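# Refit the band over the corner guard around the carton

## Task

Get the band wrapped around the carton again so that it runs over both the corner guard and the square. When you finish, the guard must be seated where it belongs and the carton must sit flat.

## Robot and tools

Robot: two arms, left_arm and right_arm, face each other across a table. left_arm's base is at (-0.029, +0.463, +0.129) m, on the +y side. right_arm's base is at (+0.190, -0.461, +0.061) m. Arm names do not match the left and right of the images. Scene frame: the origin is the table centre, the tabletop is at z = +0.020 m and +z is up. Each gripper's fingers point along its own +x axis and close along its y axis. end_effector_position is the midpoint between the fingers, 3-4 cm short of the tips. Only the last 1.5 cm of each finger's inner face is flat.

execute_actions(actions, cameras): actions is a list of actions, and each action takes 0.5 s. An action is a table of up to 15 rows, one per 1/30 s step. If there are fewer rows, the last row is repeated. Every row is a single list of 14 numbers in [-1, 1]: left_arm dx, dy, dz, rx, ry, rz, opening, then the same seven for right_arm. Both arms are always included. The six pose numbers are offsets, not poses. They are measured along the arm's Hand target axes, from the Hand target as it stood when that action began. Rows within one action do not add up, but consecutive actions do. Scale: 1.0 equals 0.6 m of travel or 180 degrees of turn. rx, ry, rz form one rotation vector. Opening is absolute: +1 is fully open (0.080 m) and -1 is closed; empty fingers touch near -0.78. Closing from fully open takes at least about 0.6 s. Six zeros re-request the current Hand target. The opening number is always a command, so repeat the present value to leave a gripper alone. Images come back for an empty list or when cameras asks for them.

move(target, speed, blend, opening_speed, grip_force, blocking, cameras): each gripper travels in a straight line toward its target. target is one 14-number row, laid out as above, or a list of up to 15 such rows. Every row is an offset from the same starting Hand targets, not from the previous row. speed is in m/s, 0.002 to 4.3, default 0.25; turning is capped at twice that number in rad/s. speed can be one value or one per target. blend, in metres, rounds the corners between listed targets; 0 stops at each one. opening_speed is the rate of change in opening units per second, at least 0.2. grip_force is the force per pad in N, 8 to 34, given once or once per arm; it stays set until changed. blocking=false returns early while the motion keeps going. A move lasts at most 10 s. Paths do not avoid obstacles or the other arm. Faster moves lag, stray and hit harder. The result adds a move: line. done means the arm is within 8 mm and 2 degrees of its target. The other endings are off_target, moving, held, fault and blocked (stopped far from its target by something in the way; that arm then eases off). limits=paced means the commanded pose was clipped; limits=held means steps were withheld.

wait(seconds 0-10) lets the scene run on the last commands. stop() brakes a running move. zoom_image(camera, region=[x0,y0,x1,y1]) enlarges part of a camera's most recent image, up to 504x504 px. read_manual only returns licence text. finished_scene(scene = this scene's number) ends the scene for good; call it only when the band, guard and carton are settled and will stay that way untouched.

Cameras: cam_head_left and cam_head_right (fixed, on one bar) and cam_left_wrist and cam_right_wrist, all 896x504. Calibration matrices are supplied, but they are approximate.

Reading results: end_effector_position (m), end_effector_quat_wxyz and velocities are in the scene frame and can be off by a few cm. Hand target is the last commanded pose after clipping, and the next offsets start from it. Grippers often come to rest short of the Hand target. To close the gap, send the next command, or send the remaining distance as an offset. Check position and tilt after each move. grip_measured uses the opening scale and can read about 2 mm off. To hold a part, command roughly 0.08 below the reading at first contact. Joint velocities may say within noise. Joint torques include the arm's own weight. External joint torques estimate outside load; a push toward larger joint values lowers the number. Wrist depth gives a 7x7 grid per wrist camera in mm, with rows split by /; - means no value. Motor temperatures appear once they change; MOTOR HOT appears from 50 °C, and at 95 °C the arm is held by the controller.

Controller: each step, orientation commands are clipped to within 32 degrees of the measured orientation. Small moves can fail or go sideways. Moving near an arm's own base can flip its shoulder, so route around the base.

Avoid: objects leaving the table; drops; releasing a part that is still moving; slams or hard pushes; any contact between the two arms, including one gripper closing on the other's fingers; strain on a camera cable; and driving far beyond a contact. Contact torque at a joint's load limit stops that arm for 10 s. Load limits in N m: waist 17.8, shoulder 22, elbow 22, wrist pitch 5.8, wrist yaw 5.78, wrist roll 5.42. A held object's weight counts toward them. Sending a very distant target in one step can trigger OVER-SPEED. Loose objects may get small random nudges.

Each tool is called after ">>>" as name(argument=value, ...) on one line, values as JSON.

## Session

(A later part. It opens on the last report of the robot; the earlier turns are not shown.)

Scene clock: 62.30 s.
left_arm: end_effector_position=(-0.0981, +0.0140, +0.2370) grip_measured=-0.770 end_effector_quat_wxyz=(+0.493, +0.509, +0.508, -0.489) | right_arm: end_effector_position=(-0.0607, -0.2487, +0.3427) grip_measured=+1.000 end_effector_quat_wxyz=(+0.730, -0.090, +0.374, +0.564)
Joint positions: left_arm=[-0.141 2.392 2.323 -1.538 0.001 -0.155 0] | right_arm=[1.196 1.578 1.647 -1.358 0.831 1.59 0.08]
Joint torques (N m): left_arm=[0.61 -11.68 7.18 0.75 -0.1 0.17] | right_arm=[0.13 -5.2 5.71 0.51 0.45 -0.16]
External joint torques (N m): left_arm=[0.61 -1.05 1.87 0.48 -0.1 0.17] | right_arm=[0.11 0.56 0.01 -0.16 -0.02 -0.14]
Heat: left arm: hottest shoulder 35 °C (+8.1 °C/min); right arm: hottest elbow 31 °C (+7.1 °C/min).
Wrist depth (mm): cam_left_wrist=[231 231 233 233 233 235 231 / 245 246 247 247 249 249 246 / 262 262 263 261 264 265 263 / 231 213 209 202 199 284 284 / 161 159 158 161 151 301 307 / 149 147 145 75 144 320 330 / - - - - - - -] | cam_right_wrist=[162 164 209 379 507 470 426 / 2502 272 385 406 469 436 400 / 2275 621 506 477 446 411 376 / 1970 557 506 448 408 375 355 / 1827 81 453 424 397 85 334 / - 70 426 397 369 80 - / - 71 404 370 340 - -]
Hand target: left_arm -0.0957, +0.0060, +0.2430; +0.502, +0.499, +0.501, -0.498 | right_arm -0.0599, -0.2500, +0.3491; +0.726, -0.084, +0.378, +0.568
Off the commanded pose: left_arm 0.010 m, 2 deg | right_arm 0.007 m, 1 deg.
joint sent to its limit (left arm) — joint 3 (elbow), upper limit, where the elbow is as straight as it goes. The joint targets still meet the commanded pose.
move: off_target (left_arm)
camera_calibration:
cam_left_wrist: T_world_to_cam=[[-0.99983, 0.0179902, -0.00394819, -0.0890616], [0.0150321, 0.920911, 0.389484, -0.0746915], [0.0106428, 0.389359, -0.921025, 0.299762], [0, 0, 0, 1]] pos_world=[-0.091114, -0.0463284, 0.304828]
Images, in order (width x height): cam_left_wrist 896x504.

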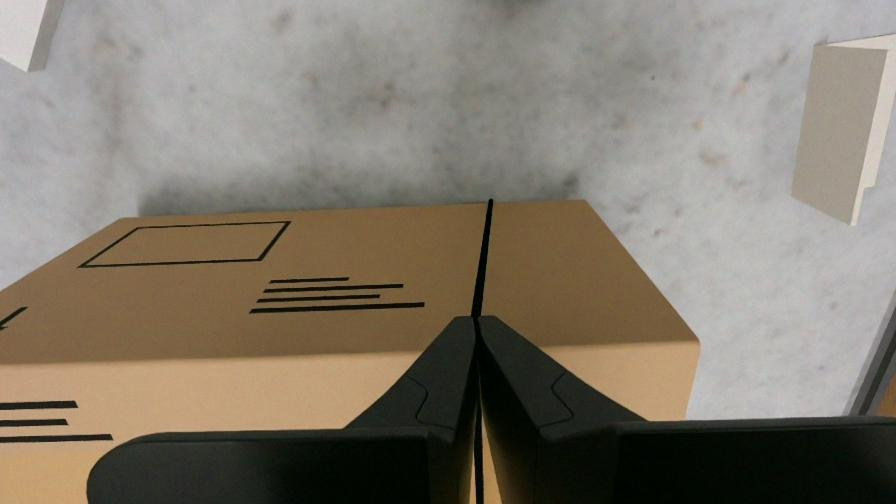

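>>> move(target=[[0.03, -0.015, -0.0567, 0,0,0,-1, 0,0,0,0,0,0,1],[0.05, -0.0298, -0.0567, 0,0,0,-1, 0,0,0,0,0,0,1],[0.0633, -0.0298, -0.0567, 0,0,0,-1, 0,0,0,0,0,0,1]], speed=0.06, blend=[0.008,0.004,0], cameras=["cam_left_wrist","cam_right_wrist"])

Scene clock: 65.53 s.
left_arm: end_effector_position=(-0.1063, +0.0390, +0.2095) grip_measured=-0.770 end_effector_quat_wxyz=(+0.507, +0.499, +0.500, -0.494) | right_arm: end_effector_position=(-0.0607, -0.2487, +0.3427) grip_measured=+1.000 end_effector_quat_wxyz=(+0.730, -0.090, +0.374, +0.564)
Joint positions: left_arm=[-0.173 2.218 1.918 -1.273 -0.012 -0.198 0] | right_arm=[1.196 1.578 1.647 -1.358 0.831 1.59 0.08]
Joint torques (N m): left_arm=[-1.34 -10.73 3.16 1.28 0.35 -0.19] | right_arm=[0.22 -5.25 5.68 0.5 0.45 -0.18]
External joint torques (N m): left_arm=[-1.34 -0.98 -2.23 0.96 0.36 -0.19] | right_arm=[0.19 0.58 -0.06 -0.17 -0.03 -0.17]
Heat: left arm: hottest shoulder 36 °C (+9.1 °C/min); right arm: hottest elbow 31 °C (+6.0 °C/min).
Wrist depth (mm): cam_left_wrist=[217 217 217 217 217 217 216 / 229 229 229 230 229 229 231 / 240 236 237 237 237 242 245 / 174 159 168 154 150 254 257 / 115 115 119 113 115 116 273 / 118 120 118 76 116 121 292 / - - - - - - -] | cam_right_wrist=[- 242 239 383 504 469 428 / 2430 621 384 410 468 437 402 / 2275 615 490 485 444 408 379 / 2018 567 499 456 410 367 355 / 1840 81 450 418 392 85 334 / - 70 423 397 365 80 - / - 71 403 371 340 - -]
Hand target: left_arm -0.1137, +0.0398, +0.2050; +0.502, +0.499, +0.501, -0.498 | right_arm -0.0599, -0.2500, +0.3491; +0.726, -0.084, +0.378, +0.568
Off the commanded pose: left_arm 0.009 m, 1 deg | right_arm 0.007 m, 1 deg.
move: off_target (left_arm); blend cut to 0.0075 m at target 1
camera_calibration:
cam_left_wrist: T_world_to_cam=[[-0.999908, 0.00678981, -0.0117388, -0.0958087], [0.00217334, 0.934674, 0.355498, -0.0816519], [0.0133857, 0.35544, -0.934603, 0.269309], [0, 0, 0, 1]] pos_world=[-0.0992274, -0.0187547, 0.2796]
cam_right_wrist: T_world_to_cam=[[0.871967, -0.384175, -0.303451, 0.0674953], [-0.483777, -0.771193, -0.413788, -0.05468], [-0.0750525, 0.507612, -0.85831, 0.491319], [0, 0, 0, 1]] pos_world=[-0.0484319, -0.265639, 0.41956]
Images, in order (width x height): cam_left_wrist 896x504, cam_right_wrist 896x504.

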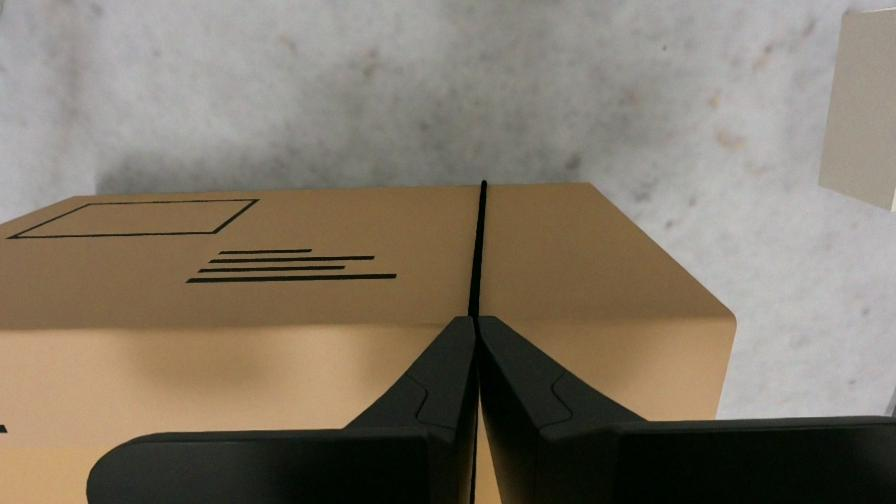

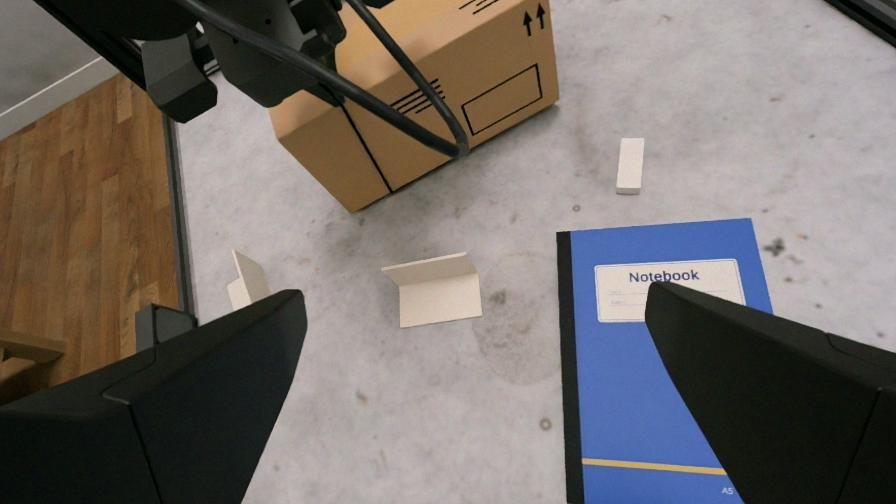

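>>> move(target=[[-0.0125, -0.004, 0, 0,0,0,-1, 0,0,0,0,0,0,1],[-0.0125, -0.0115, 0, 0,0,0,-1, 0,0,0,0,0,0,1],[0.0, -0.0115, 0, 0,0,0,-1, 0,0,0,0,0,0,1]], speed=0.05, blend=[0.003,0.002,0], cameras=["cam_left_wrist"])

Scene clock: 67.33 s.
left_arm: end_effector_position=(-0.1123, +0.0390, +0.2112) grip_measured=-0.770 end_effector_quat_wxyz=(+0.509, +0.498, +0.498, -0.494) | right_arm: end_effector_position=(-0.0607, -0.2487, +0.3427) grip_measured=+1.000 end_effector_quat_wxyz=(+0.730, -0.090, +0.374, +0.564)
Joint positions: left_arm=[-0.188 2.217 1.924 -1.273 -0.016 -0.214 0] | right_arm=[1.196 1.578 1.647 -1.358 0.831 1.59 0.08]
Joint torques (N m): left_arm=[-1.43 -10 3.48 1.06 0.47 -0.19] | right_arm=[0.25 -5.26 5.71 0.5 0.44 -0.19]
External joint torques (N m): left_arm=[-1.37 -0.31 -1.9 0.73 0.48 -0.19] | right_arm=[0.24 0.45 0.03 -0.17 -0.03 -0.18]
Heat: left arm: hottest shoulder 36 °C (+9.1 °C/min); right arm: hottest elbow 31 °C (+6.1 °C/min).
Wrist depth (mm): cam_left_wrist=[219 217 218 218 217 217 216 / 230 230 230 230 228 228 225 / 240 237 236 237 239 242 243 / 174 158 168 154 150 257 256 / 115 115 119 113 115 123 273 / 119 120 118 76 116 284 292 / - - - - - - -] | cam_right_wrist=[185 241 241 380 501 471 429 / 2502 304 384 426 472 434 402 / 2234 615 507 485 445 406 377 / 1970 565 501 447 409 373 355 / 1840 79 450 424 393 85 335 / - 70 427 396 367 80 - / - 71 402 371 342 - -]
Hand target: left_arm -0.1206, +0.0399, +0.2051; +0.502, +0.499, +0.501, -0.498 | right_arm -0.0599, -0.2500, +0.3491; +0.726, -0.084, +0.378, +0.568
Off the commanded pose: left_arm 0.010 m, 1 deg | right_arm 0.007 m, 1 deg.
move: off_target (left_arm); blend cut to 0 m at target 1
camera_calibration:
cam_left_wrist: T_world_to_cam=[[-0.999877, 0.00596945, -0.0144801, -0.101139], [0.000528181, 0.936845, 0.349745, -0.0811389], [0.0156534, 0.349694, -0.936733, 0.271796], [0, 0, 0, 1]] pos_world=[-0.105338, -0.0184271, 0.281513]
Images, in order (width x height): cam_left_wrist 896x504.

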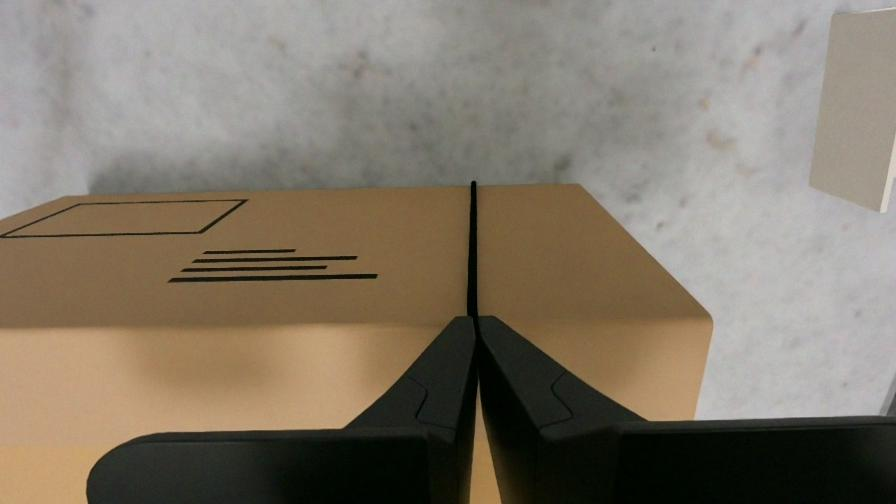

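>>> move(target=[[-0.0125, -0.004, 0, 0,0,0,-1, 0,0,0,0,0,0,1],[-0.0125, -0.0125, 0, 0,0,0,-1, 0,0,0,0,0,0,1],[0.0, -0.0125, 0, 0,0,0,-1, 0,0,0,0,0,0,1]], speed=0.05, blend=[0.003,0.002,0], cameras=["cam_left_wrist"])

Scene clock: 69.17 s.
left_arm: end_effector_position=(-0.1221, +0.0384, +0.2125) grip_measured=-0.770 end_effector_quat_wxyz=(+0.509, +0.496, +0.496, -0.499) | right_arm: end_effector_position=(-0.0607, -0.2487, +0.3427) grip_measured=+1.000 end_effector_quat_wxyz=(+0.730, -0.090, +0.374, +0.564)
Joint positions: left_arm=[-0.209 2.22 1.934 -1.272 -0.013 -0.231 0] | right_arm=[1.196 1.578 1.647 -1.358 0.831 1.59 0.08]
Joint torques (N m): left_arm=[-1.02 -9.48 3.75 0.67 0.37 -0.19] | right_arm=[0.16 -5.22 5.74 0.51 0.45 -0.17]
External joint torques (N m): left_arm=[-1.04 0.31 -1.69 0.31 0.38 -0.19] | right_arm=[0.16 0.67 -0.01 -0.15 -0.03 -0.15]
Heat: left arm: hottest shoulder 36 °C (+9.1 °C/min); right arm: hottest elbow 31 °C (+5.1 °C/min).
Wrist depth (mm): cam_left_wrist=[218 218 218 218 217 218 218 / 230 230 230 229 230 230 227 / 240 240 237 238 239 242 245 / 177 162 170 155 152 256 256 / 117 116 115 114 115 269 272 / 118 120 118 76 116 289 292 / - - - - - - -] | cam_right_wrist=[183 240 248 379 507 475 430 / 2406 294 381 423 470 438 400 / 2215 607 544 479 444 410 376 / 2002 570 498 452 412 376 354 / 1882 79 451 421 392 85 335 / - 70 424 394 369 80 - / - 70 404 371 351 - -]
Hand target: left_arm -0.1281, +0.0398, +0.2051; +0.502, +0.499, +0.501, -0.498 | right_arm -0.0599, -0.2500, +0.3491; +0.726, -0.084, +0.378, +0.568
Off the commanded pose: left_arm 0.010 m, 1 deg | right_arm 0.007 m, 1 deg.
move: off_target (left_arm); blend cut to 0 m at target 1
camera_calibration:
cam_left_wrist: T_world_to_cam=[[-0.999903, 0.0097718, -0.00991228, -0.112024], [0.00578847, 0.939561, 0.342333, -0.0789421], [0.0126584, 0.342242, -0.939526, 0.273972], [0, 0, 0, 1]] pos_world=[-0.115024, -0.0184992, 0.283318]
Images, in order (width x height): cam_left_wrist 896x504.

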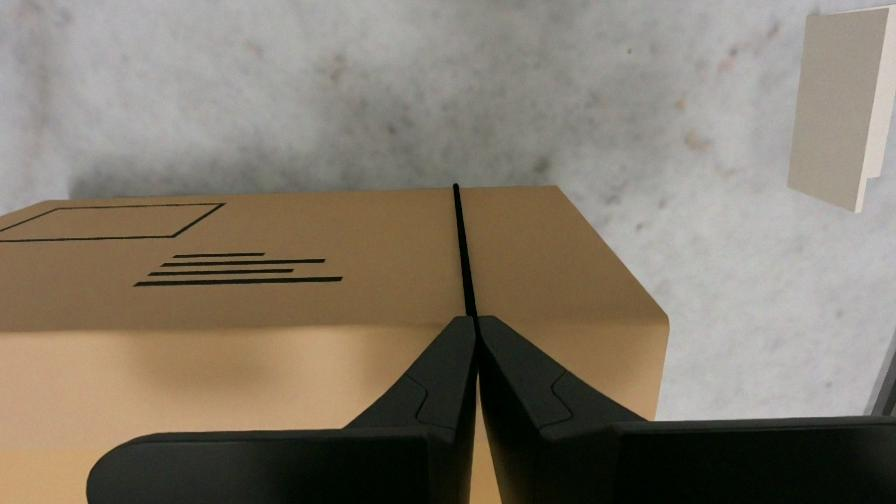

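>>> move(target=[[0, 0, 0, 0,0,0,-0.45, 0,0,0,0,0,0,1],[0, 0, 0, 0,0,0,-0.3, 0,0,0,0,0,0,1],[-0.0667, 0, 0, 0,0,0,-0.3, 0,0,0,0,0,0,1]], speed=0.08, opening_speed=1.0, cameras=["cam_left_wrist","cam_right_wrist"])

Scene clock: 72.23 s.
left_arm: end_effector_position=(-0.1277, +0.0424, +0.2472) grip_measured=-0.303 end_effector_quat_wxyz=(+0.501, +0.500, +0.499, -0.500) | right_arm: end_effector_position=(-0.0607, -0.2487, +0.3427) grip_measured=+1.000 end_effector_quat_wxyz=(+0.730, -0.090, +0.374, +0.564)
Joint positions: left_arm=[-0.22 2.223 2.076 -1.423 -0.001 -0.231 0.021] | right_arm=[1.196 1.578 1.647 -1.358 0.831 1.59 0.08]
Joint torques (N m): left_arm=[-0.05 -9.5 5.75 0.06 -0.04 -0.19] | right_arm=[0.17 -5.26 5.74 0.52 0.46 -0.16]
External joint torques (N m): left_arm=[-0.05 0.33 0.32 -0.27 -0.03 -0.19] | right_arm=[0.17 0.63 -0.02 -0.14 -0.02 -0.15]
Heat: left arm: hottest shoulder 37 °C (+9.1 °C/min); right arm: hottest elbow 31 °C (+5.1 °C/min).
Wrist depth (mm): cam_left_wrist=[247 247 247 247 249 249 247 / 261 261 262 262 263 263 261 / 268 250 235 224 274 279 280 / 158 152 147 146 153 297 297 / 150 151 151 150 152 316 321 / 161 159 - 160 84 332 345 / - - - 171 77 - -] | cam_right_wrist=[265 213 391 384 504 469 427 / 2406 666 383 426 471 435 403 / 2215 619 487 478 446 408 375 / 1986 571 499 451 413 375 354 / 1840 79 451 425 395 85 333 / - 70 425 395 369 80 - / - 70 401 373 343 - -]
Hand target: left_arm -0.1282, +0.0399, +0.2450; +0.502, +0.499, +0.501, -0.498 | right_arm -0.0599, -0.2500, +0.3491; +0.726, -0.084, +0.378, +0.568
Off the commanded pose: left_arm 0.003 m, 0 deg | right_arm 0.007 m, 1 deg.
move: done
camera_calibration:
cam_left_wrist: T_world_to_cam=[[-0.999788, 0.020595, -0.000763624, -0.120115], [0.0189842, 0.934746, 0.354808, -0.0957835], [0.00802109, 0.354719, -0.934939, 0.303004], [0, 0, 0, 1]] pos_world=[-0.120702, -0.015474, 0.317183]
cam_right_wrist: T_world_to_cam=[[0.871967, -0.384175, -0.303451, 0.0674953], [-0.483777, -0.771193, -0.413788, -0.05468], [-0.0750525, 0.507612, -0.85831, 0.491319], [0, 0, 0, 1]] pos_world=[-0.0484319, -0.265639, 0.41956]
Images, in order (width x height): cam_left_wrist 896x504, cam_right_wrist 896x504.

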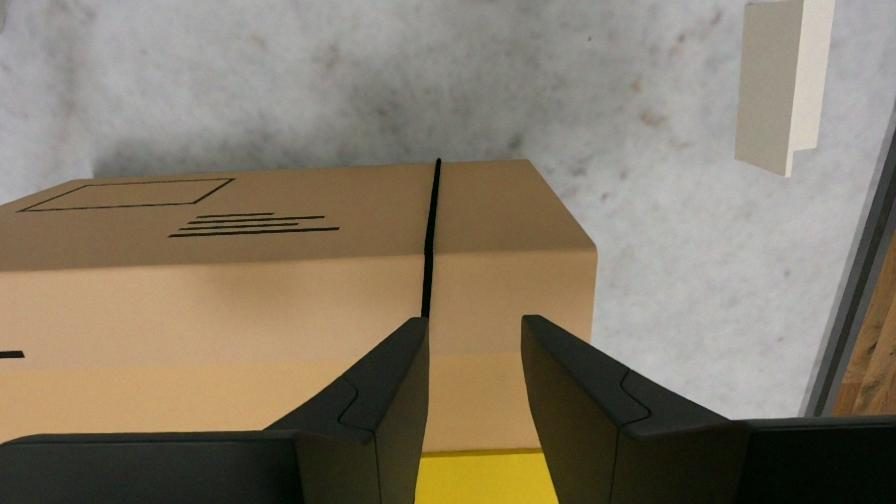

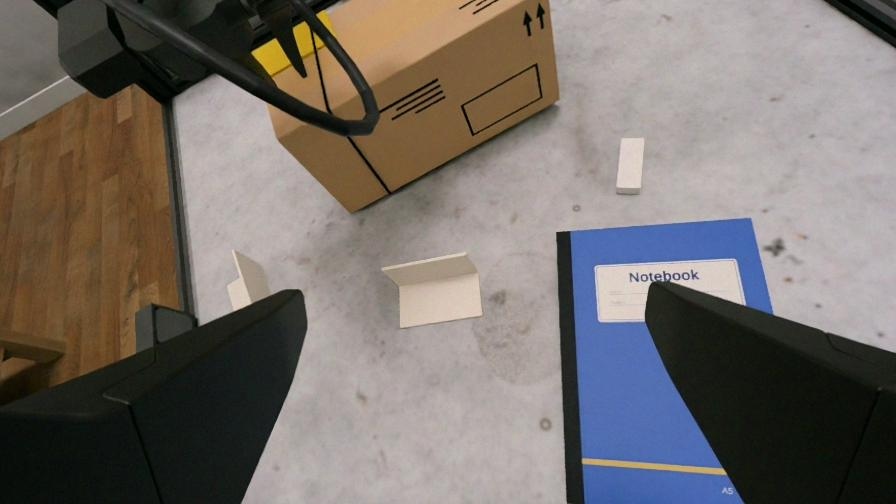

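>>> move(target=[[-0.01, 0.0287, -0.1833, 0,0,0,-0.4, 0,0,0,0,0,0,1]], speed=0.15, cameras=["cam_left_wrist","cam_head_left","cam_head_right","cam_right_wrist"])

Scene clock: 73.93 s.
left_arm: end_effector_position=(-0.1114, +0.1482, +0.2470) grip_measured=-0.397 end_effector_quat_wxyz=(+0.498, +0.504, +0.503, -0.495) | right_arm: end_effector_position=(-0.0607, -0.2487, +0.3427) grip_measured=+1.000 end_effector_quat_wxyz=(+0.730, -0.090, +0.374, +0.564)
Joint positions: left_arm=[-0.245 1.789 1.451 -1.247 -0.001 -0.259 0.017] | right_arm=[1.196 1.578 1.647 -1.358 0.831 1.59 0.08]
Joint torques (N m): left_arm=[-0.2 -10.43 3.66 0.3 -0.04 -0.19] | right_arm=[0.19 -5.29 5.68 0.52 0.46 -0.18]
External joint torques (N m): left_arm=[-0.2 -3.49 -1.68 0.02 -0.03 -0.19] | right_arm=[0.18 0.45 -0.03 -0.16 -0.01 -0.16]
Heat: left arm: hottest shoulder 37 °C (+9.0 °C/min); right arm: hottest elbow 31 °C (+5.0 °C/min).
Wrist depth (mm): cam_left_wrist=[126 126 124 125 124 252 252 / 132 131 131 132 132 264 266 / 140 139 139 137 135 284 282 / 148 148 148 145 149 301 301 / 322 320 318 316 316 320 326 / 345 339 - 90 86 338 346 / - - - 366 - - -] | cam_right_wrist=[2234 761 418 383 504 469 428 / 2553 675 392 424 474 435 402 / 2215 600 488 478 447 408 376 / 1955 561 506 452 412 376 353 / 1840 79 450 420 393 85 333 / - 70 425 395 368 80 - / - 71 406 372 341 - -]
Hand target: left_arm -0.1115, +0.1499, +0.2510; +0.502, +0.499, +0.501, -0.498 | right_arm -0.0599, -0.2500, +0.3491; +0.726, -0.084, +0.378, +0.568
Off the commanded pose: left_arm 0.004 m, 1 deg | right_arm 0.007 m, 1 deg.
move: done
camera_calibration:
cam_left_wrist: T_world_to_cam=[[-0.999822, 0.0183428, -0.00439366, -0.104646], [0.015428, 0.92932, 0.368954, -0.198088], [0.0108508, 0.368821, -0.929437, 0.262029], [0, 0, 0, 1]] pos_world=[-0.104415, 0.0893651, 0.316165]
cam_right_wrist: T_world_to_cam=[[0.871967, -0.384175, -0.303451, 0.0674953], [-0.483777, -0.771193, -0.413788, -0.05468], [-0.0750525, 0.507612, -0.85831, 0.491319], [0, 0, 0, 1]] pos_world=[-0.0484319, -0.265639, 0.41956]

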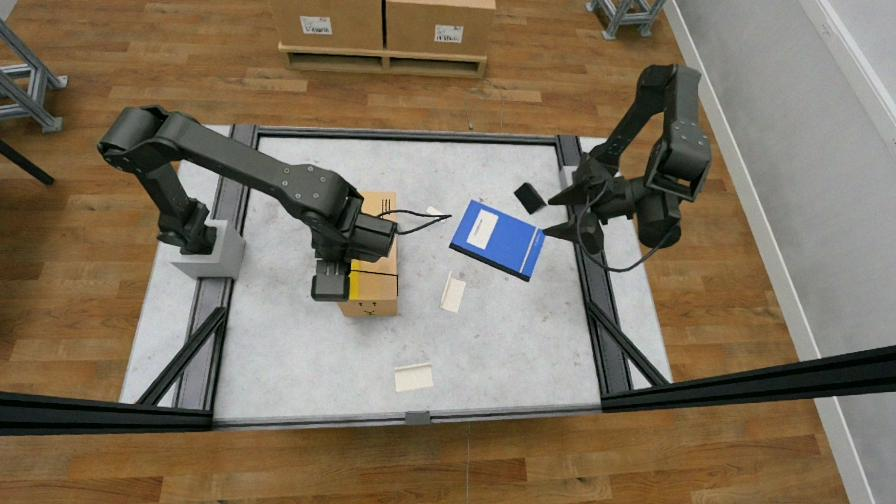

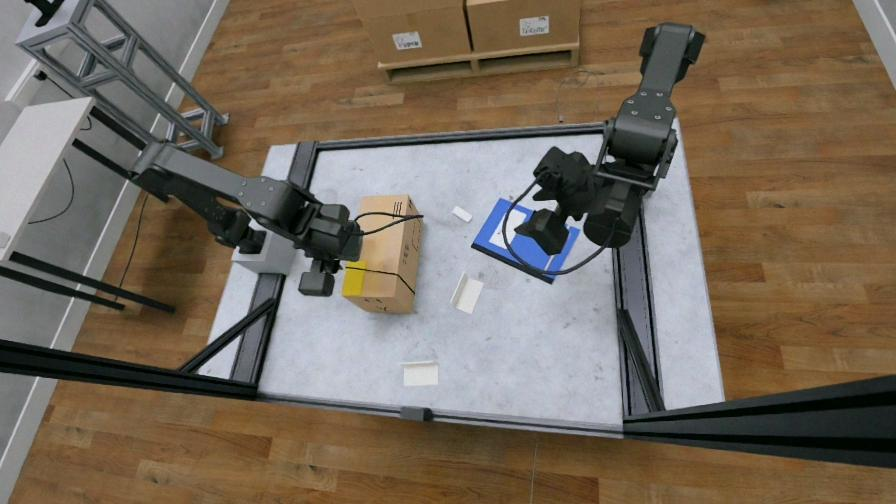

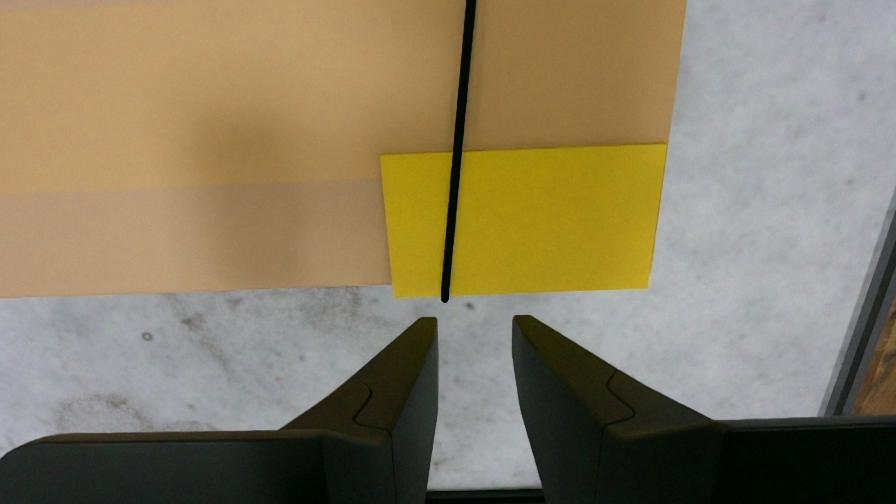

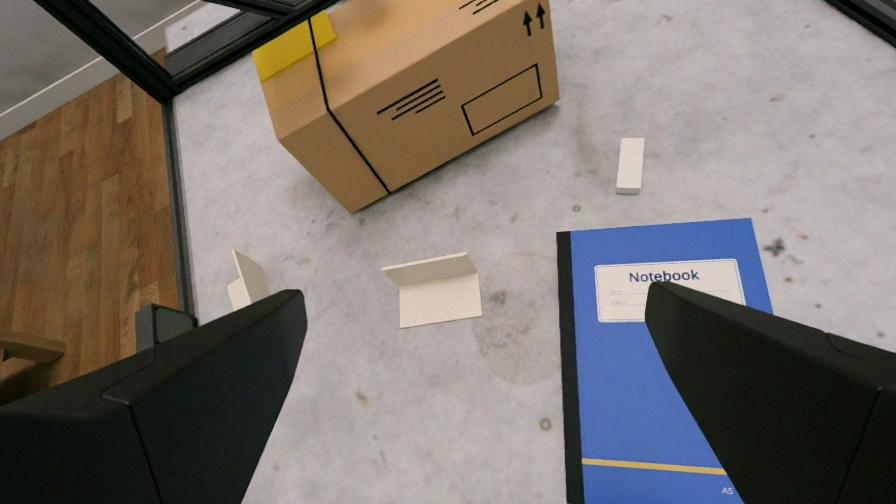

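>>> move(target=[[0.05, 0.0108, -0.0033, 0,0,0,-0.4, 0,0,0,0,0,0,1],[0.08, 0.0108, -0.0033, 0,0,0,-0.4, 0,0,0,0,0,0,1]], speed=[0.1,0.04], blend=[0.005,0], cameras=["cam_left_wrist"])

Scene clock: 75.77 s.
left_arm: end_effector_position=(-0.1060, +0.1508, +0.2075) grip_measured=-0.397 end_effector_quat_wxyz=(+0.503, +0.497, +0.501, -0.499) | right_arm: end_effector_position=(-0.0607, -0.2487, +0.3427) grip_measured=+1.000 end_effector_quat_wxyz=(+0.730, -0.090, +0.374, +0.564)
Joint positions: left_arm=[-0.231 1.786 1.288 -1.068 -0.001 -0.25 0.017] | right_arm=[1.196 1.578 1.647 -1.358 0.831 1.59 0.08]
Joint torques (N m): left_arm=[0.16 -7.56 2.89 0.97 -0.04 0.16] | right_arm=[0.17 -5.25 5.71 0.5 0.47 -0.18]
External joint torques (N m): left_arm=[0.16 -0.68 -2.38 0.64 -0.03 0.16] | right_arm=[0.19 0.5 0.04 -0.16 -0.01 -0.17]
Heat: left arm: hottest shoulder 37 °C (+9.0 °C/min); right arm: hottest elbow 31 °C (+4.0 °C/min).
Wrist depth (mm): cam_left_wrist=[91 92 91 91 92 92 221 / - 95 96 97 97 97 233 / 102 103 102 100 101 100 245 / 108 108 108 105 105 107 261 / 115 115 113 111 110 114 278 / 293 290 - 90 86 290 297 / - - - 315 - - -] | cam_right_wrist=[- 695 418 380 512 474 426 / 2553 676 393 426 473 437 404 / 2339 616 521 480 444 408 379 / 2068 562 501 451 412 377 355 / 1854 79 450 418 393 85 335 / - 70 426 397 367 80 - / - 71 402 372 341 - -]
Hand target: left_arm -0.1049, +0.1520, +0.2030; +0.502, +0.499, +0.501, -0.498 | right_arm -0.0599, -0.2500, +0.3491; +0.726, -0.084, +0.378, +0.568
Off the commanded pose: left_arm 0.005 m, 0 deg | right_arm 0.007 m, 1 deg.
move: done
camera_calibration:
cam_left_wrist: T_world_to_cam=[[-0.999911, 0.0133038, -0.0000074594, -0.0997168], [0.0124498, 0.935917, 0.352, -0.183759], [0.00468994, 0.351969, -0.936, 0.227462], [0, 0, 0, 1]] pos_world=[-0.098487, 0.0932505, 0.277586]
Images, in order (width x height): cam_left_wrist 896x504.

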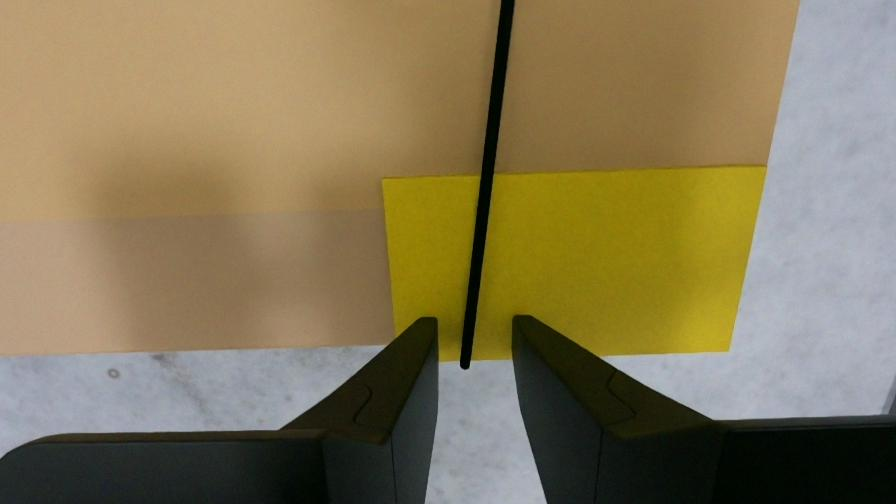

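>>> move(target=[[0, 0, 0, 0,0,0,-1, 0,0,0,0,0,0,1],[-0.02, 0, 0, 0,0,0,-1, 0,0,0,0,0,0,1]], speed=0.05, opening_speed=1.0, cameras=["cam_left_wrist"])

Scene clock: 77.63 s.
left_arm: end_effector_position=(-0.1050, +0.1533, +0.2101) grip_measured=-0.770 end_effector_quat_wxyz=(+0.501, +0.501, +0.504, -0.494) | right_arm: end_effector_position=(-0.0607, -0.2487, +0.3427) grip_measured=+1.000 end_effector_quat_wxyz=(+0.730, -0.090, +0.374, +0.564)
Joint positions: left_arm=[-0.23 1.785 1.298 -1.094 -0.001 -0.25 0] | right_arm=[1.196 1.578 1.647 -1.358 0.831 1.59 0.08]
Joint torques (N m): left_arm=[0.07 -8.93 5.24 -0.37 -0.04 0.15] | right_arm=[0.12 -5.25 5.68 0.51 0.45 -0.17]
External joint torques (N m): left_arm=[0.07 -2.13 0.04 -0.66 -0.03 0.15] | right_arm=[0.12 0.56 -0.04 -0.15 -0.03 -0.15]
Heat: left arm: hottest shoulder 37 °C (+9.1 °C/min); right arm: hottest elbow 31 °C (+4.0 °C/min).
Wrist depth (mm): cam_left_wrist=[92 92 91 91 92 92 218 / - 96 97 97 97 97 232 / 103 104 103 100 100 100 247 / 109 109 109 107 106 106 261 / 118 116 116 110 112 115 279 / 300 299 293 76 290 299 299 / - - - - - - -] | cam_right_wrist=[- 761 416 382 506 470 426 / 2502 669 389 424 470 435 402 / 2317 616 491 475 444 408 376 / 2068 566 506 448 410 376 355 / 1787 81 451 421 393 85 333 / - 70 424 395 367 80 - / - 71 403 372 340 - -]
Hand target: left_arm -0.1049, +0.1519, +0.2150; +0.502, +0.499, +0.501, -0.498 | right_arm -0.0599, -0.2500, +0.3491; +0.726, -0.084, +0.378, +0.568
Off the commanded pose: left_arm 0.005 m, 1 deg | right_arm 0.007 m, 1 deg.
move: done
camera_calibration:
cam_left_wrist: T_world_to_cam=[[-0.99992, 0.0121858, -0.00342646, -0.0978891], [0.0100902, 0.930745, 0.365529, -0.189301], [0.00764344, 0.365465, -0.930794, 0.226269], [0, 0, 0, 1]] pos_world=[-0.0977006, 0.0946905, 0.279469]
Images, in order (width x height): cam_left_wrist 896x504.

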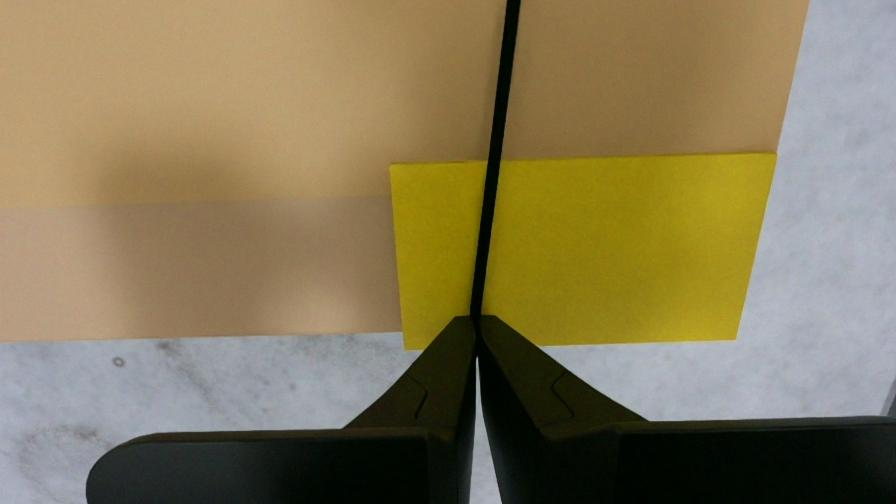

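>>> move(target=[[-0.0117, -0.004, 0, 0,0,0,-1, 0,0,0,0,0,0,1],[-0.0117, -0.0285, 0.002, 0,0,0,-1, 0,0,0,0,0,0,1],[0.0183, -0.0285, 0.005, 0,0,0,-1, 0,0,0,0,0,0,1]], speed=0.05, blend=[0.004,0.004,0], cameras=["cam_left_wrist","cam_right_wrist"])

Scene clock: 79.63 s.
left_arm: end_effector_position=(-0.1215, +0.1490, +0.2092) grip_measured=-0.770 end_effector_quat_wxyz=(+0.502, +0.497, +0.499, -0.501) | right_arm: end_effector_position=(-0.0607, -0.2487, +0.3427) grip_measured=+1.000 end_effector_quat_wxyz=(+0.730, -0.090, +0.374, +0.564)
Joint positions: left_arm=[-0.276 1.803 1.317 -1.077 -0.001 -0.289 0] | right_arm=[1.196 1.578 1.647 -1.358 0.831 1.59 0.08]
Joint torques (N m): left_arm=[-0.22 -6.72 3.65 0.88 -0.04 -0.18] | right_arm=[0.17 -5.26 5.69 0.51 0.45 -0.16]
External joint torques (N m): left_arm=[-0.18 0.23 -1.64 0.54 -0.03 -0.18] | right_arm=[0.17 0.51 -0.02 -0.16 -0.03 -0.14]
Heat: left arm: hottest shoulder 37 °C (+8.0 °C/min); right arm: hottest elbow 31 °C (+4.0 °C/min).
Wrist depth (mm): cam_left_wrist=[91 92 91 92 92 94 220 / - 96 97 97 97 99 232 / 102 103 102 101 100 101 246 / 108 108 108 107 107 106 260 / 115 115 115 109 111 114 277 / 294 296 290 76 287 295 294 / - - - - - - -] | cam_right_wrist=[- 675 412 378 506 468 428 / 2478 693 391 414 474 437 399 / 2215 612 494 478 445 412 376 / 2002 571 499 454 415 375 352 / 1867 79 453 416 393 85 333 / - 70 424 396 367 80 - / - 71 400 372 341 - -]
Hand target: left_arm -0.1220, +0.1488, +0.2041; +0.502, +0.499, +0.501, -0.498 | right_arm -0.0599, -0.2500, +0.3491; +0.726, -0.084, +0.378, +0.568
Off the commanded pose: left_arm 0.005 m, 0 deg | right_arm 0.007 m, 1 deg.
move: done; blend cut to 0 m at target 1
camera_calibration:
cam_left_wrist: T_world_to_cam=[[-0.999832, 0.0182862, 0.000857478, -0.116085], [0.0174321, 0.93674, 0.349592, -0.181478], [0.00558949, 0.349549, -0.936901, 0.23049], [0, 0, 0, 1]] pos_world=[-0.114191, 0.0915535, 0.279489]
cam_right_wrist: T_world_to_cam=[[0.871967, -0.384175, -0.303451, 0.0674953], [-0.483777, -0.771193, -0.413788, -0.05468], [-0.0750525, 0.507612, -0.85831, 0.491319], [0, 0, 0, 1]] pos_world=[-0.0484319, -0.265639, 0.41956]
Images, in order (width x height): cam_left_wrist 896x504, cam_right_wrist 896x504.

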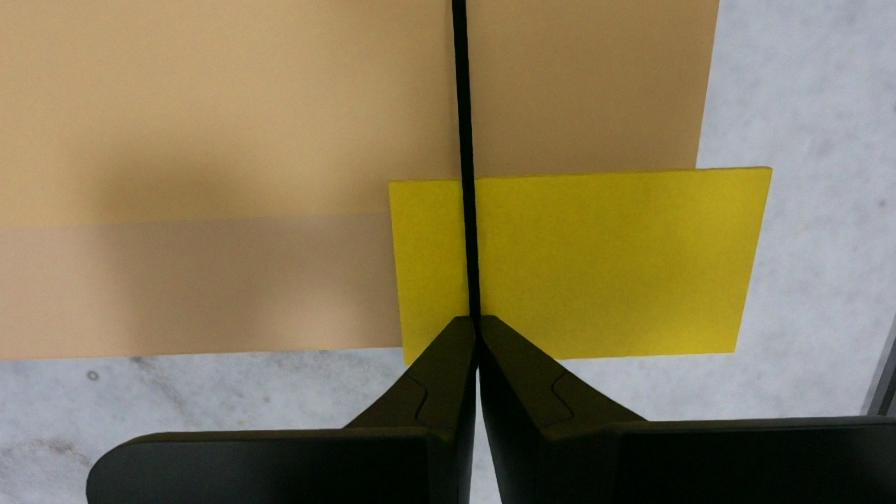

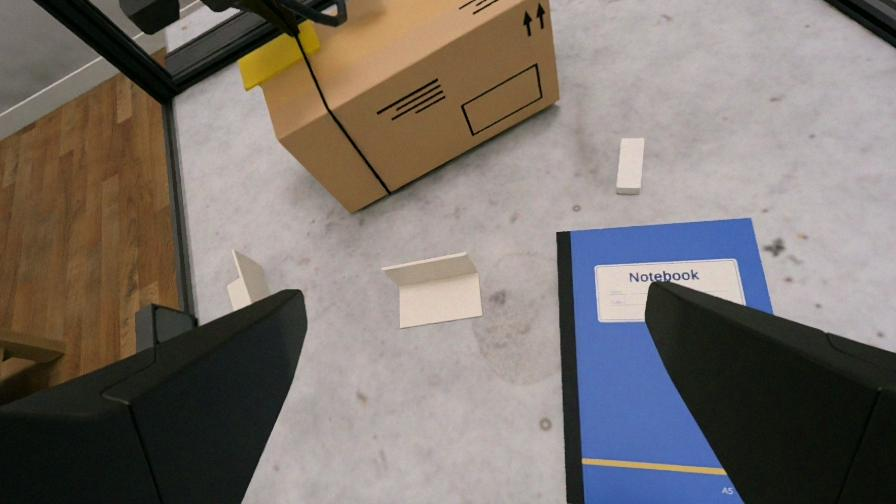

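>>> move(target=[[-0.03, 0.0, -0.003, 0,0,0,-1, 0,0,0,0,0,0,1],[-0.03, 0.0285, -0.003, 0,0,0,-1, 0,0,0,0,0,0,1]], speed=0.04, blend=[0.003,0], cameras=["cam_left_wrist","cam_right_wrist"])

Scene clock: 81.50 s.
left_arm: end_effector_position=(-0.1068, +0.1500, +0.2151) grip_measured=-0.770 end_effector_quat_wxyz=(+0.498, +0.505, +0.505, -0.493) | right_arm: end_effector_position=(-0.0607, -0.2487, +0.3427) grip_measured=+1.000 end_effector_quat_wxyz=(+0.730, -0.090, +0.374, +0.564)
Joint positions: left_arm=[-0.233 1.801 1.338 -1.127 -0.001 -0.249 0] | right_arm=[1.196 1.578 1.647 -1.358 0.831 1.59 0.08]
Joint torques (N m): left_arm=[0.37 -11.16 3.99 -0.08 -0.06 0.17] | right_arm=[0.16 -5.28 5.68 0.51 0.43 -0.17]
External joint torques (N m): left_arm=[0.37 -4.24 -1.3 -0.39 -0.05 0.17] | right_arm=[0.2 0.46 -0.02 -0.16 -0.06 -0.16]
Heat: left arm: hottest shoulder 37 °C (+8.1 °C/min); right arm: hottest elbow 31 °C (+3.0 °C/min).
Wrist depth (mm): cam_left_wrist=[95 96 94 94 95 95 222 / - 99 102 100 - 100 236 / 106 107 106 104 104 104 250 / 113 113 113 110 109 107 266 / 121 121 121 112 114 280 285 / 306 307 - 76 297 305 307 / - - - - - - -] | cam_right_wrist=[2453 765 413 382 506 470 427 / 2453 673 392 431 469 437 401 / 2317 615 493 475 443 406 377 / 2085 571 501 453 411 371 355 / 1910 79 448 423 395 85 334 / - 70 426 395 371 80 - / - 71 403 371 342 - -]
Hand target: left_arm -0.1050, +0.1507, +0.2221; +0.502, +0.499, +0.501, -0.498 | right_arm -0.0599, -0.2500, +0.3491; +0.726, -0.084, +0.378, +0.568
Off the commanded pose: left_arm 0.007 m, 1 deg | right_arm 0.007 m, 1 deg.
move: done
camera_calibration:
cam_left_wrist: T_world_to_cam=[[-0.99987, 0.0153223, -0.00502886, -0.099664], [0.0123345, 0.927514, 0.373585, -0.189116], [0.0103885, 0.373474, -0.927582, 0.230501], [0, 0, 0, 1]] pos_world=[-0.099713, 0.0908487, 0.283958]
cam_right_wrist: T_world_to_cam=[[0.871967, -0.384175, -0.303451, 0.0674953], [-0.483777, -0.771193, -0.413788, -0.05468], [-0.0750525, 0.507612, -0.85831, 0.491319], [0, 0, 0, 1]] pos_world=[-0.0484319, -0.265639, 0.41956]
Images, in order (width x height): cam_left_wrist 896x504, cam_right_wrist 896x504.

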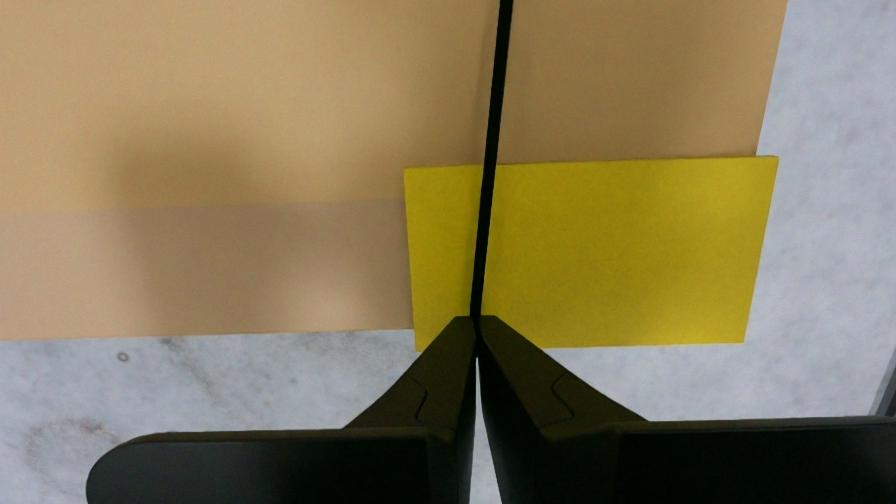

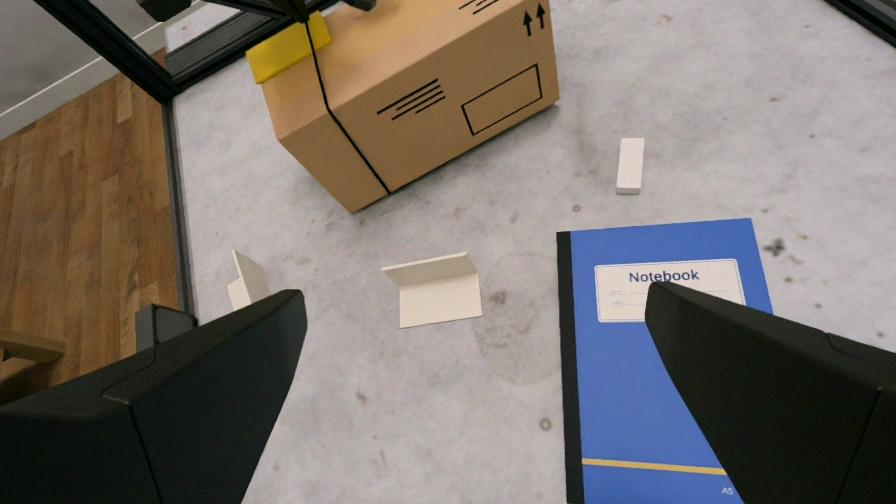

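>>> move(target=[[0.0, 0.0108, 0.0, 0,0,0,-1, 0,0,0,0,0,0,1]], speed=0.04, cameras=["cam_left_wrist"])

Scene clock: 82.40 s.
left_arm: end_effector_position=(-0.1010, +0.1499, +0.2157) grip_measured=-0.770 end_effector_quat_wxyz=(+0.497, +0.504, +0.505, -0.494) | right_arm: end_effector_position=(-0.0607, -0.2487, +0.3427) grip_measured=+1.000 end_effector_quat_wxyz=(+0.730, -0.090, +0.374, +0.564)
Joint positions: left_arm=[-0.214 1.796 1.334 -1.127 0.001 -0.23 0] | right_arm=[1.196 1.578 1.647 -1.358 0.831 1.59 0.08]
Joint torques (N m): left_arm=[0.52 -11.11 3.8 -0.01 -0.12 0.17] | right_arm=[0.21 -5.26 5.74 0.51 0.46 -0.16]
External joint torques (N m): left_arm=[0.55 -4.22 -1.47 -0.3 -0.12 0.16] | right_arm=[0.19 0.53 0.03 -0.16 -0.02 -0.15]
Heat: left arm: hottest shoulder 37 °C (+8.1 °C/min); right arm: hottest elbow 31 °C (+3.0 °C/min).
Wrist depth (mm): cam_left_wrist=[- 95 94 95 96 95 221 / - 100 102 101 - 101 237 / 107 107 107 105 105 102 251 / 114 114 114 109 108 106 268 / 122 122 122 114 114 114 286 / 306 306 - 76 298 308 308 / - - - - - - -] | cam_right_wrist=[3735 797 407 380 504 473 431 / 2502 673 395 417 471 437 402 / 2215 613 488 480 443 409 377 / 1940 562 499 448 423 374 357 / 1827 80 451 420 393 85 334 / - 70 423 395 367 80 - / - 71 403 374 341 - -]
Hand target: left_arm -0.0985, +0.1507, +0.2222; +0.502, +0.499, +0.501, -0.498 | right_arm -0.0599, -0.2500, +0.3491; +0.726, -0.084, +0.378, +0.568
Off the commanded pose: left_arm 0.007 m, 1 deg | right_arm 0.007 m, 1 deg.
move: done
camera_calibration:
cam_left_wrist: T_world_to_cam=[[-0.999863, 0.0163891, -0.00249472, -0.0946668], [0.0142761, 0.927732, 0.372975, -0.18889], [0.00842713, 0.372888, -0.927838, 0.23101], [0, 0, 0, 1]] pos_world=[-0.0939039, 0.0906497, 0.284555]
Images, in order (width x height): cam_left_wrist 896x504.

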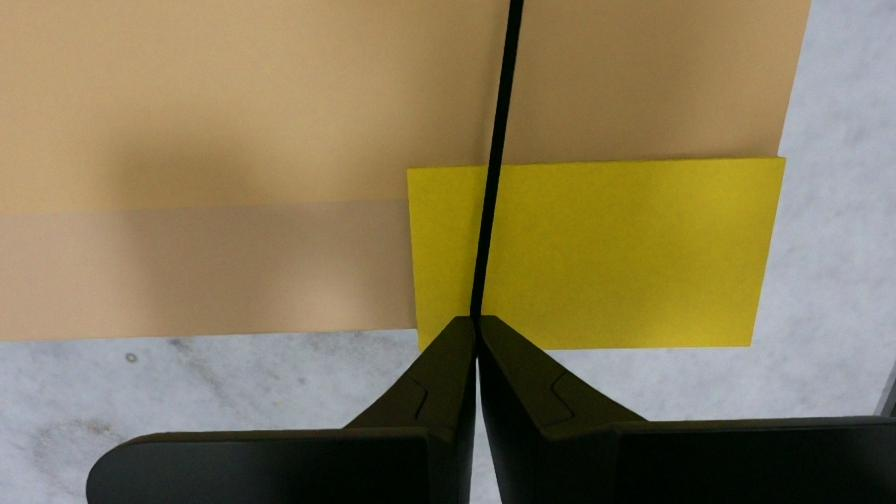

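>>> move(target=[[0.0, 0.0058, 0.0, 0,0,0,-1, 0,0,0,0,0,0,1]], speed=0.03, cameras=["cam_left_wrist"])

Scene clock: 83.70 s.
left_arm: end_effector_position=(-0.0977, +0.1500, +0.2157) grip_measured=-0.770 end_effector_quat_wxyz=(+0.497, +0.504, +0.505, -0.494) | right_arm: end_effector_position=(-0.0607, -0.2487, +0.3427) grip_measured=+1.000 end_effector_quat_wxyz=(+0.730, -0.090, +0.374, +0.564)
Joint positions: left_arm=[-0.204 1.793 1.33 -1.127 0.001 -0.219 0] | right_arm=[1.196 1.578 1.647 -1.358 0.831 1.59 0.08]
Joint torques (N m): left_arm=[0.5 -11.07 3.8 0.04 -0.14 0.16] | right_arm=[0.15 -5.24 5.74 0.5 0.44 -0.17]
External joint torques (N m): left_arm=[0.46 -4.18 -1.48 -0.26 -0.13 0.16] | right_arm=[0.13 0.65 -0.02 -0.17 -0.04 -0.15]
Heat: left arm: hottest shoulder 37 °C (+8.0 °C/min); right arm: hottest elbow 31 °C (+3.0 °C/min).
Wrist depth (mm): cam_left_wrist=[- 95 94 95 95 96 219 / - 100 102 101 - 101 234 / 107 107 107 105 104 101 252 / 114 114 114 109 108 106 269 / 122 122 122 113 113 113 287 / 306 307 - 76 299 308 307 / - - - - - - -] | cam_right_wrist=[- 780 411 381 504 472 427 / 2430 676 392 426 470 438 402 / 2234 618 491 479 448 404 376 / 2051 566 507 457 408 375 354 / 1854 80 452 418 393 85 333 / - 70 427 398 366 80 - / - 71 405 372 340 - -]
Hand target: left_arm -0.0950, +0.1508, +0.2221; +0.502, +0.499, +0.501, -0.498 | right_arm -0.0599, -0.2500, +0.3491; +0.726, -0.084, +0.378, +0.568
Off the commanded pose: left_arm 0.007 m, 1 deg | right_arm 0.007 m, 1 deg.
move: done
camera_calibration:
cam_left_wrist: T_world_to_cam=[[-0.999857, 0.0167874, -0.00211624, -0.0914115], [0.0147799, 0.927406, 0.373764, -0.189138], [0.00823714, 0.373679, -0.927522, 0.230672], [0, 0, 0, 1]] pos_world=[-0.090503, 0.0907454, 0.284453]
Images, in order (width x height): cam_left_wrist 896x504.

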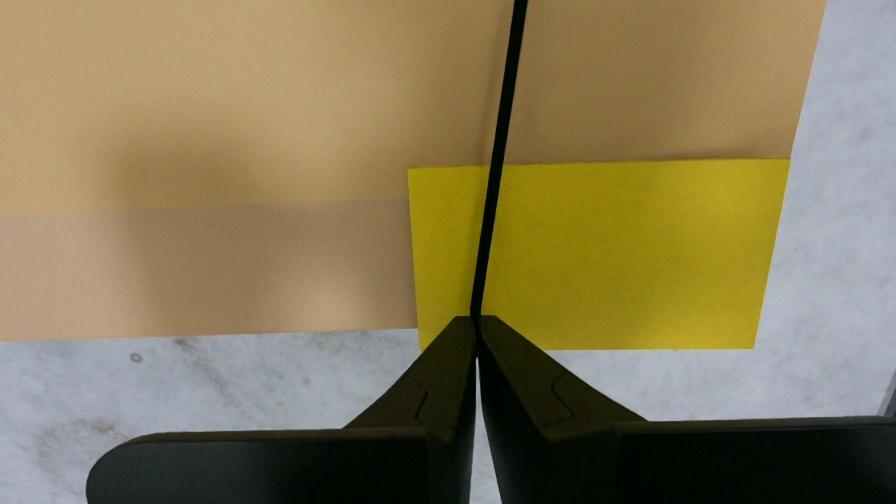

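>>> move(target=[[-0.033, 0.0, -0.05, 0,0,0,-1, 0,0,0,0,0,0,1]], speed=0.06, cameras=["cam_left_wrist","cam_right_wrist"])

Scene clock: 85.10 s.
left_arm: end_effector_position=(-0.0962, +0.1748, +0.2371) grip_measured=-0.770 end_effector_quat_wxyz=(+0.500, +0.499, +0.501, -0.499) | right_arm: end_effector_position=(-0.0607, -0.2487, +0.3427) grip_measured=+1.000 end_effector_quat_wxyz=(+0.730, -0.090, +0.374, +0.564)
Joint positions: left_arm=[-0.217 1.672 1.275 -1.174 0.001 -0.231 0] | right_arm=[1.196 1.578 1.647 -1.358 0.831 1.59 0.08]
Joint torques (N m): left_arm=[-0.27 -10.31 3.43 -0.85 -0.11 -0.19] | right_arm=[0.14 -5.22 5.67 0.49 0.44 -0.15]
External joint torques (N m): left_arm=[-0.29 -4.13 -1.97 -1.17 -0.1 -0.19] | right_arm=[0.13 0.6 -0.09 -0.19 -0.04 -0.13]
Heat: left arm: hottest shoulder 37 °C (+8.1 °C/min); right arm: hottest elbow 31 °C (+3.0 °C/min).
Wrist depth (mm): cam_left_wrist=[115 117 117 117 118 117 245 / 123 123 123 122 122 121 260 / 130 129 131 128 - 131 275 / 290 290 290 290 291 291 292 / 307 307 308 302 308 311 311 / 328 329 325 76 321 331 332 / - - - - - - -] | cam_right_wrist=[- 770 409 383 504 469 429 / 2553 669 391 423 471 434 402 / 2275 615 491 478 447 408 375 / 1970 557 508 452 410 376 355 / 1827 81 454 421 393 85 334 / - 70 427 395 367 80 - / - 71 404 372 342 - -]
Hand target: left_arm -0.0952, +0.1807, +0.2419; +0.502, +0.499, +0.501, -0.498 | right_arm -0.0599, -0.2500, +0.3491; +0.726, -0.084, +0.378, +0.568
Off the commanded pose: left_arm 0.008 m, 0 deg | right_arm 0.007 m, 1 deg.
move: done
camera_calibration:
cam_left_wrist: T_world_to_cam=[[-0.999839, 0.0179365, 0.000771598, -0.0912073], [0.0170304, 0.933975, 0.356932, -0.21707], [0.00568146, 0.356888, -0.93413, 0.245605], [0, 0, 0, 1]] pos_world=[-0.0888912, 0.11672, 0.306977]
cam_right_wrist: T_world_to_cam=[[0.871967, -0.384175, -0.303451, 0.0674953], [-0.483777, -0.771193, -0.413788, -0.05468], [-0.0750525, 0.507612, -0.85831, 0.491319], [0, 0, 0, 1]] pos_world=[-0.0484319, -0.265639, 0.41956]
Images, in order (width x height): cam_left_wrist 896x504, cam_right_wrist 896x504.

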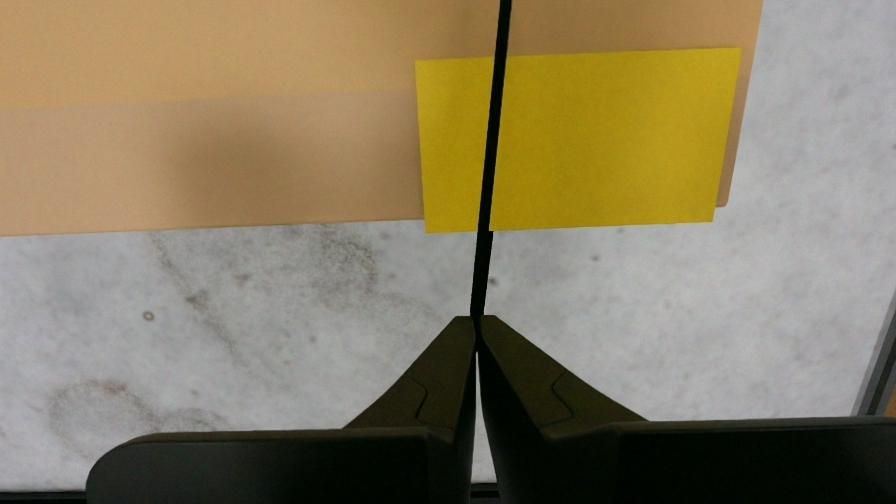

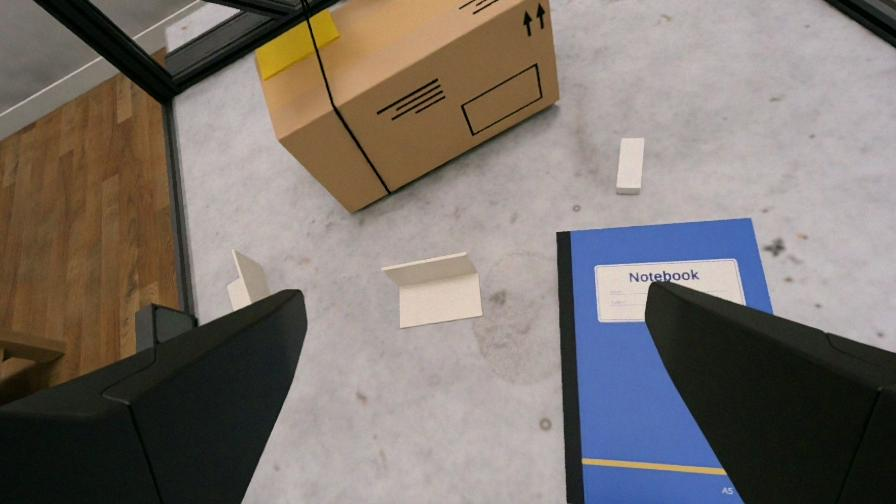

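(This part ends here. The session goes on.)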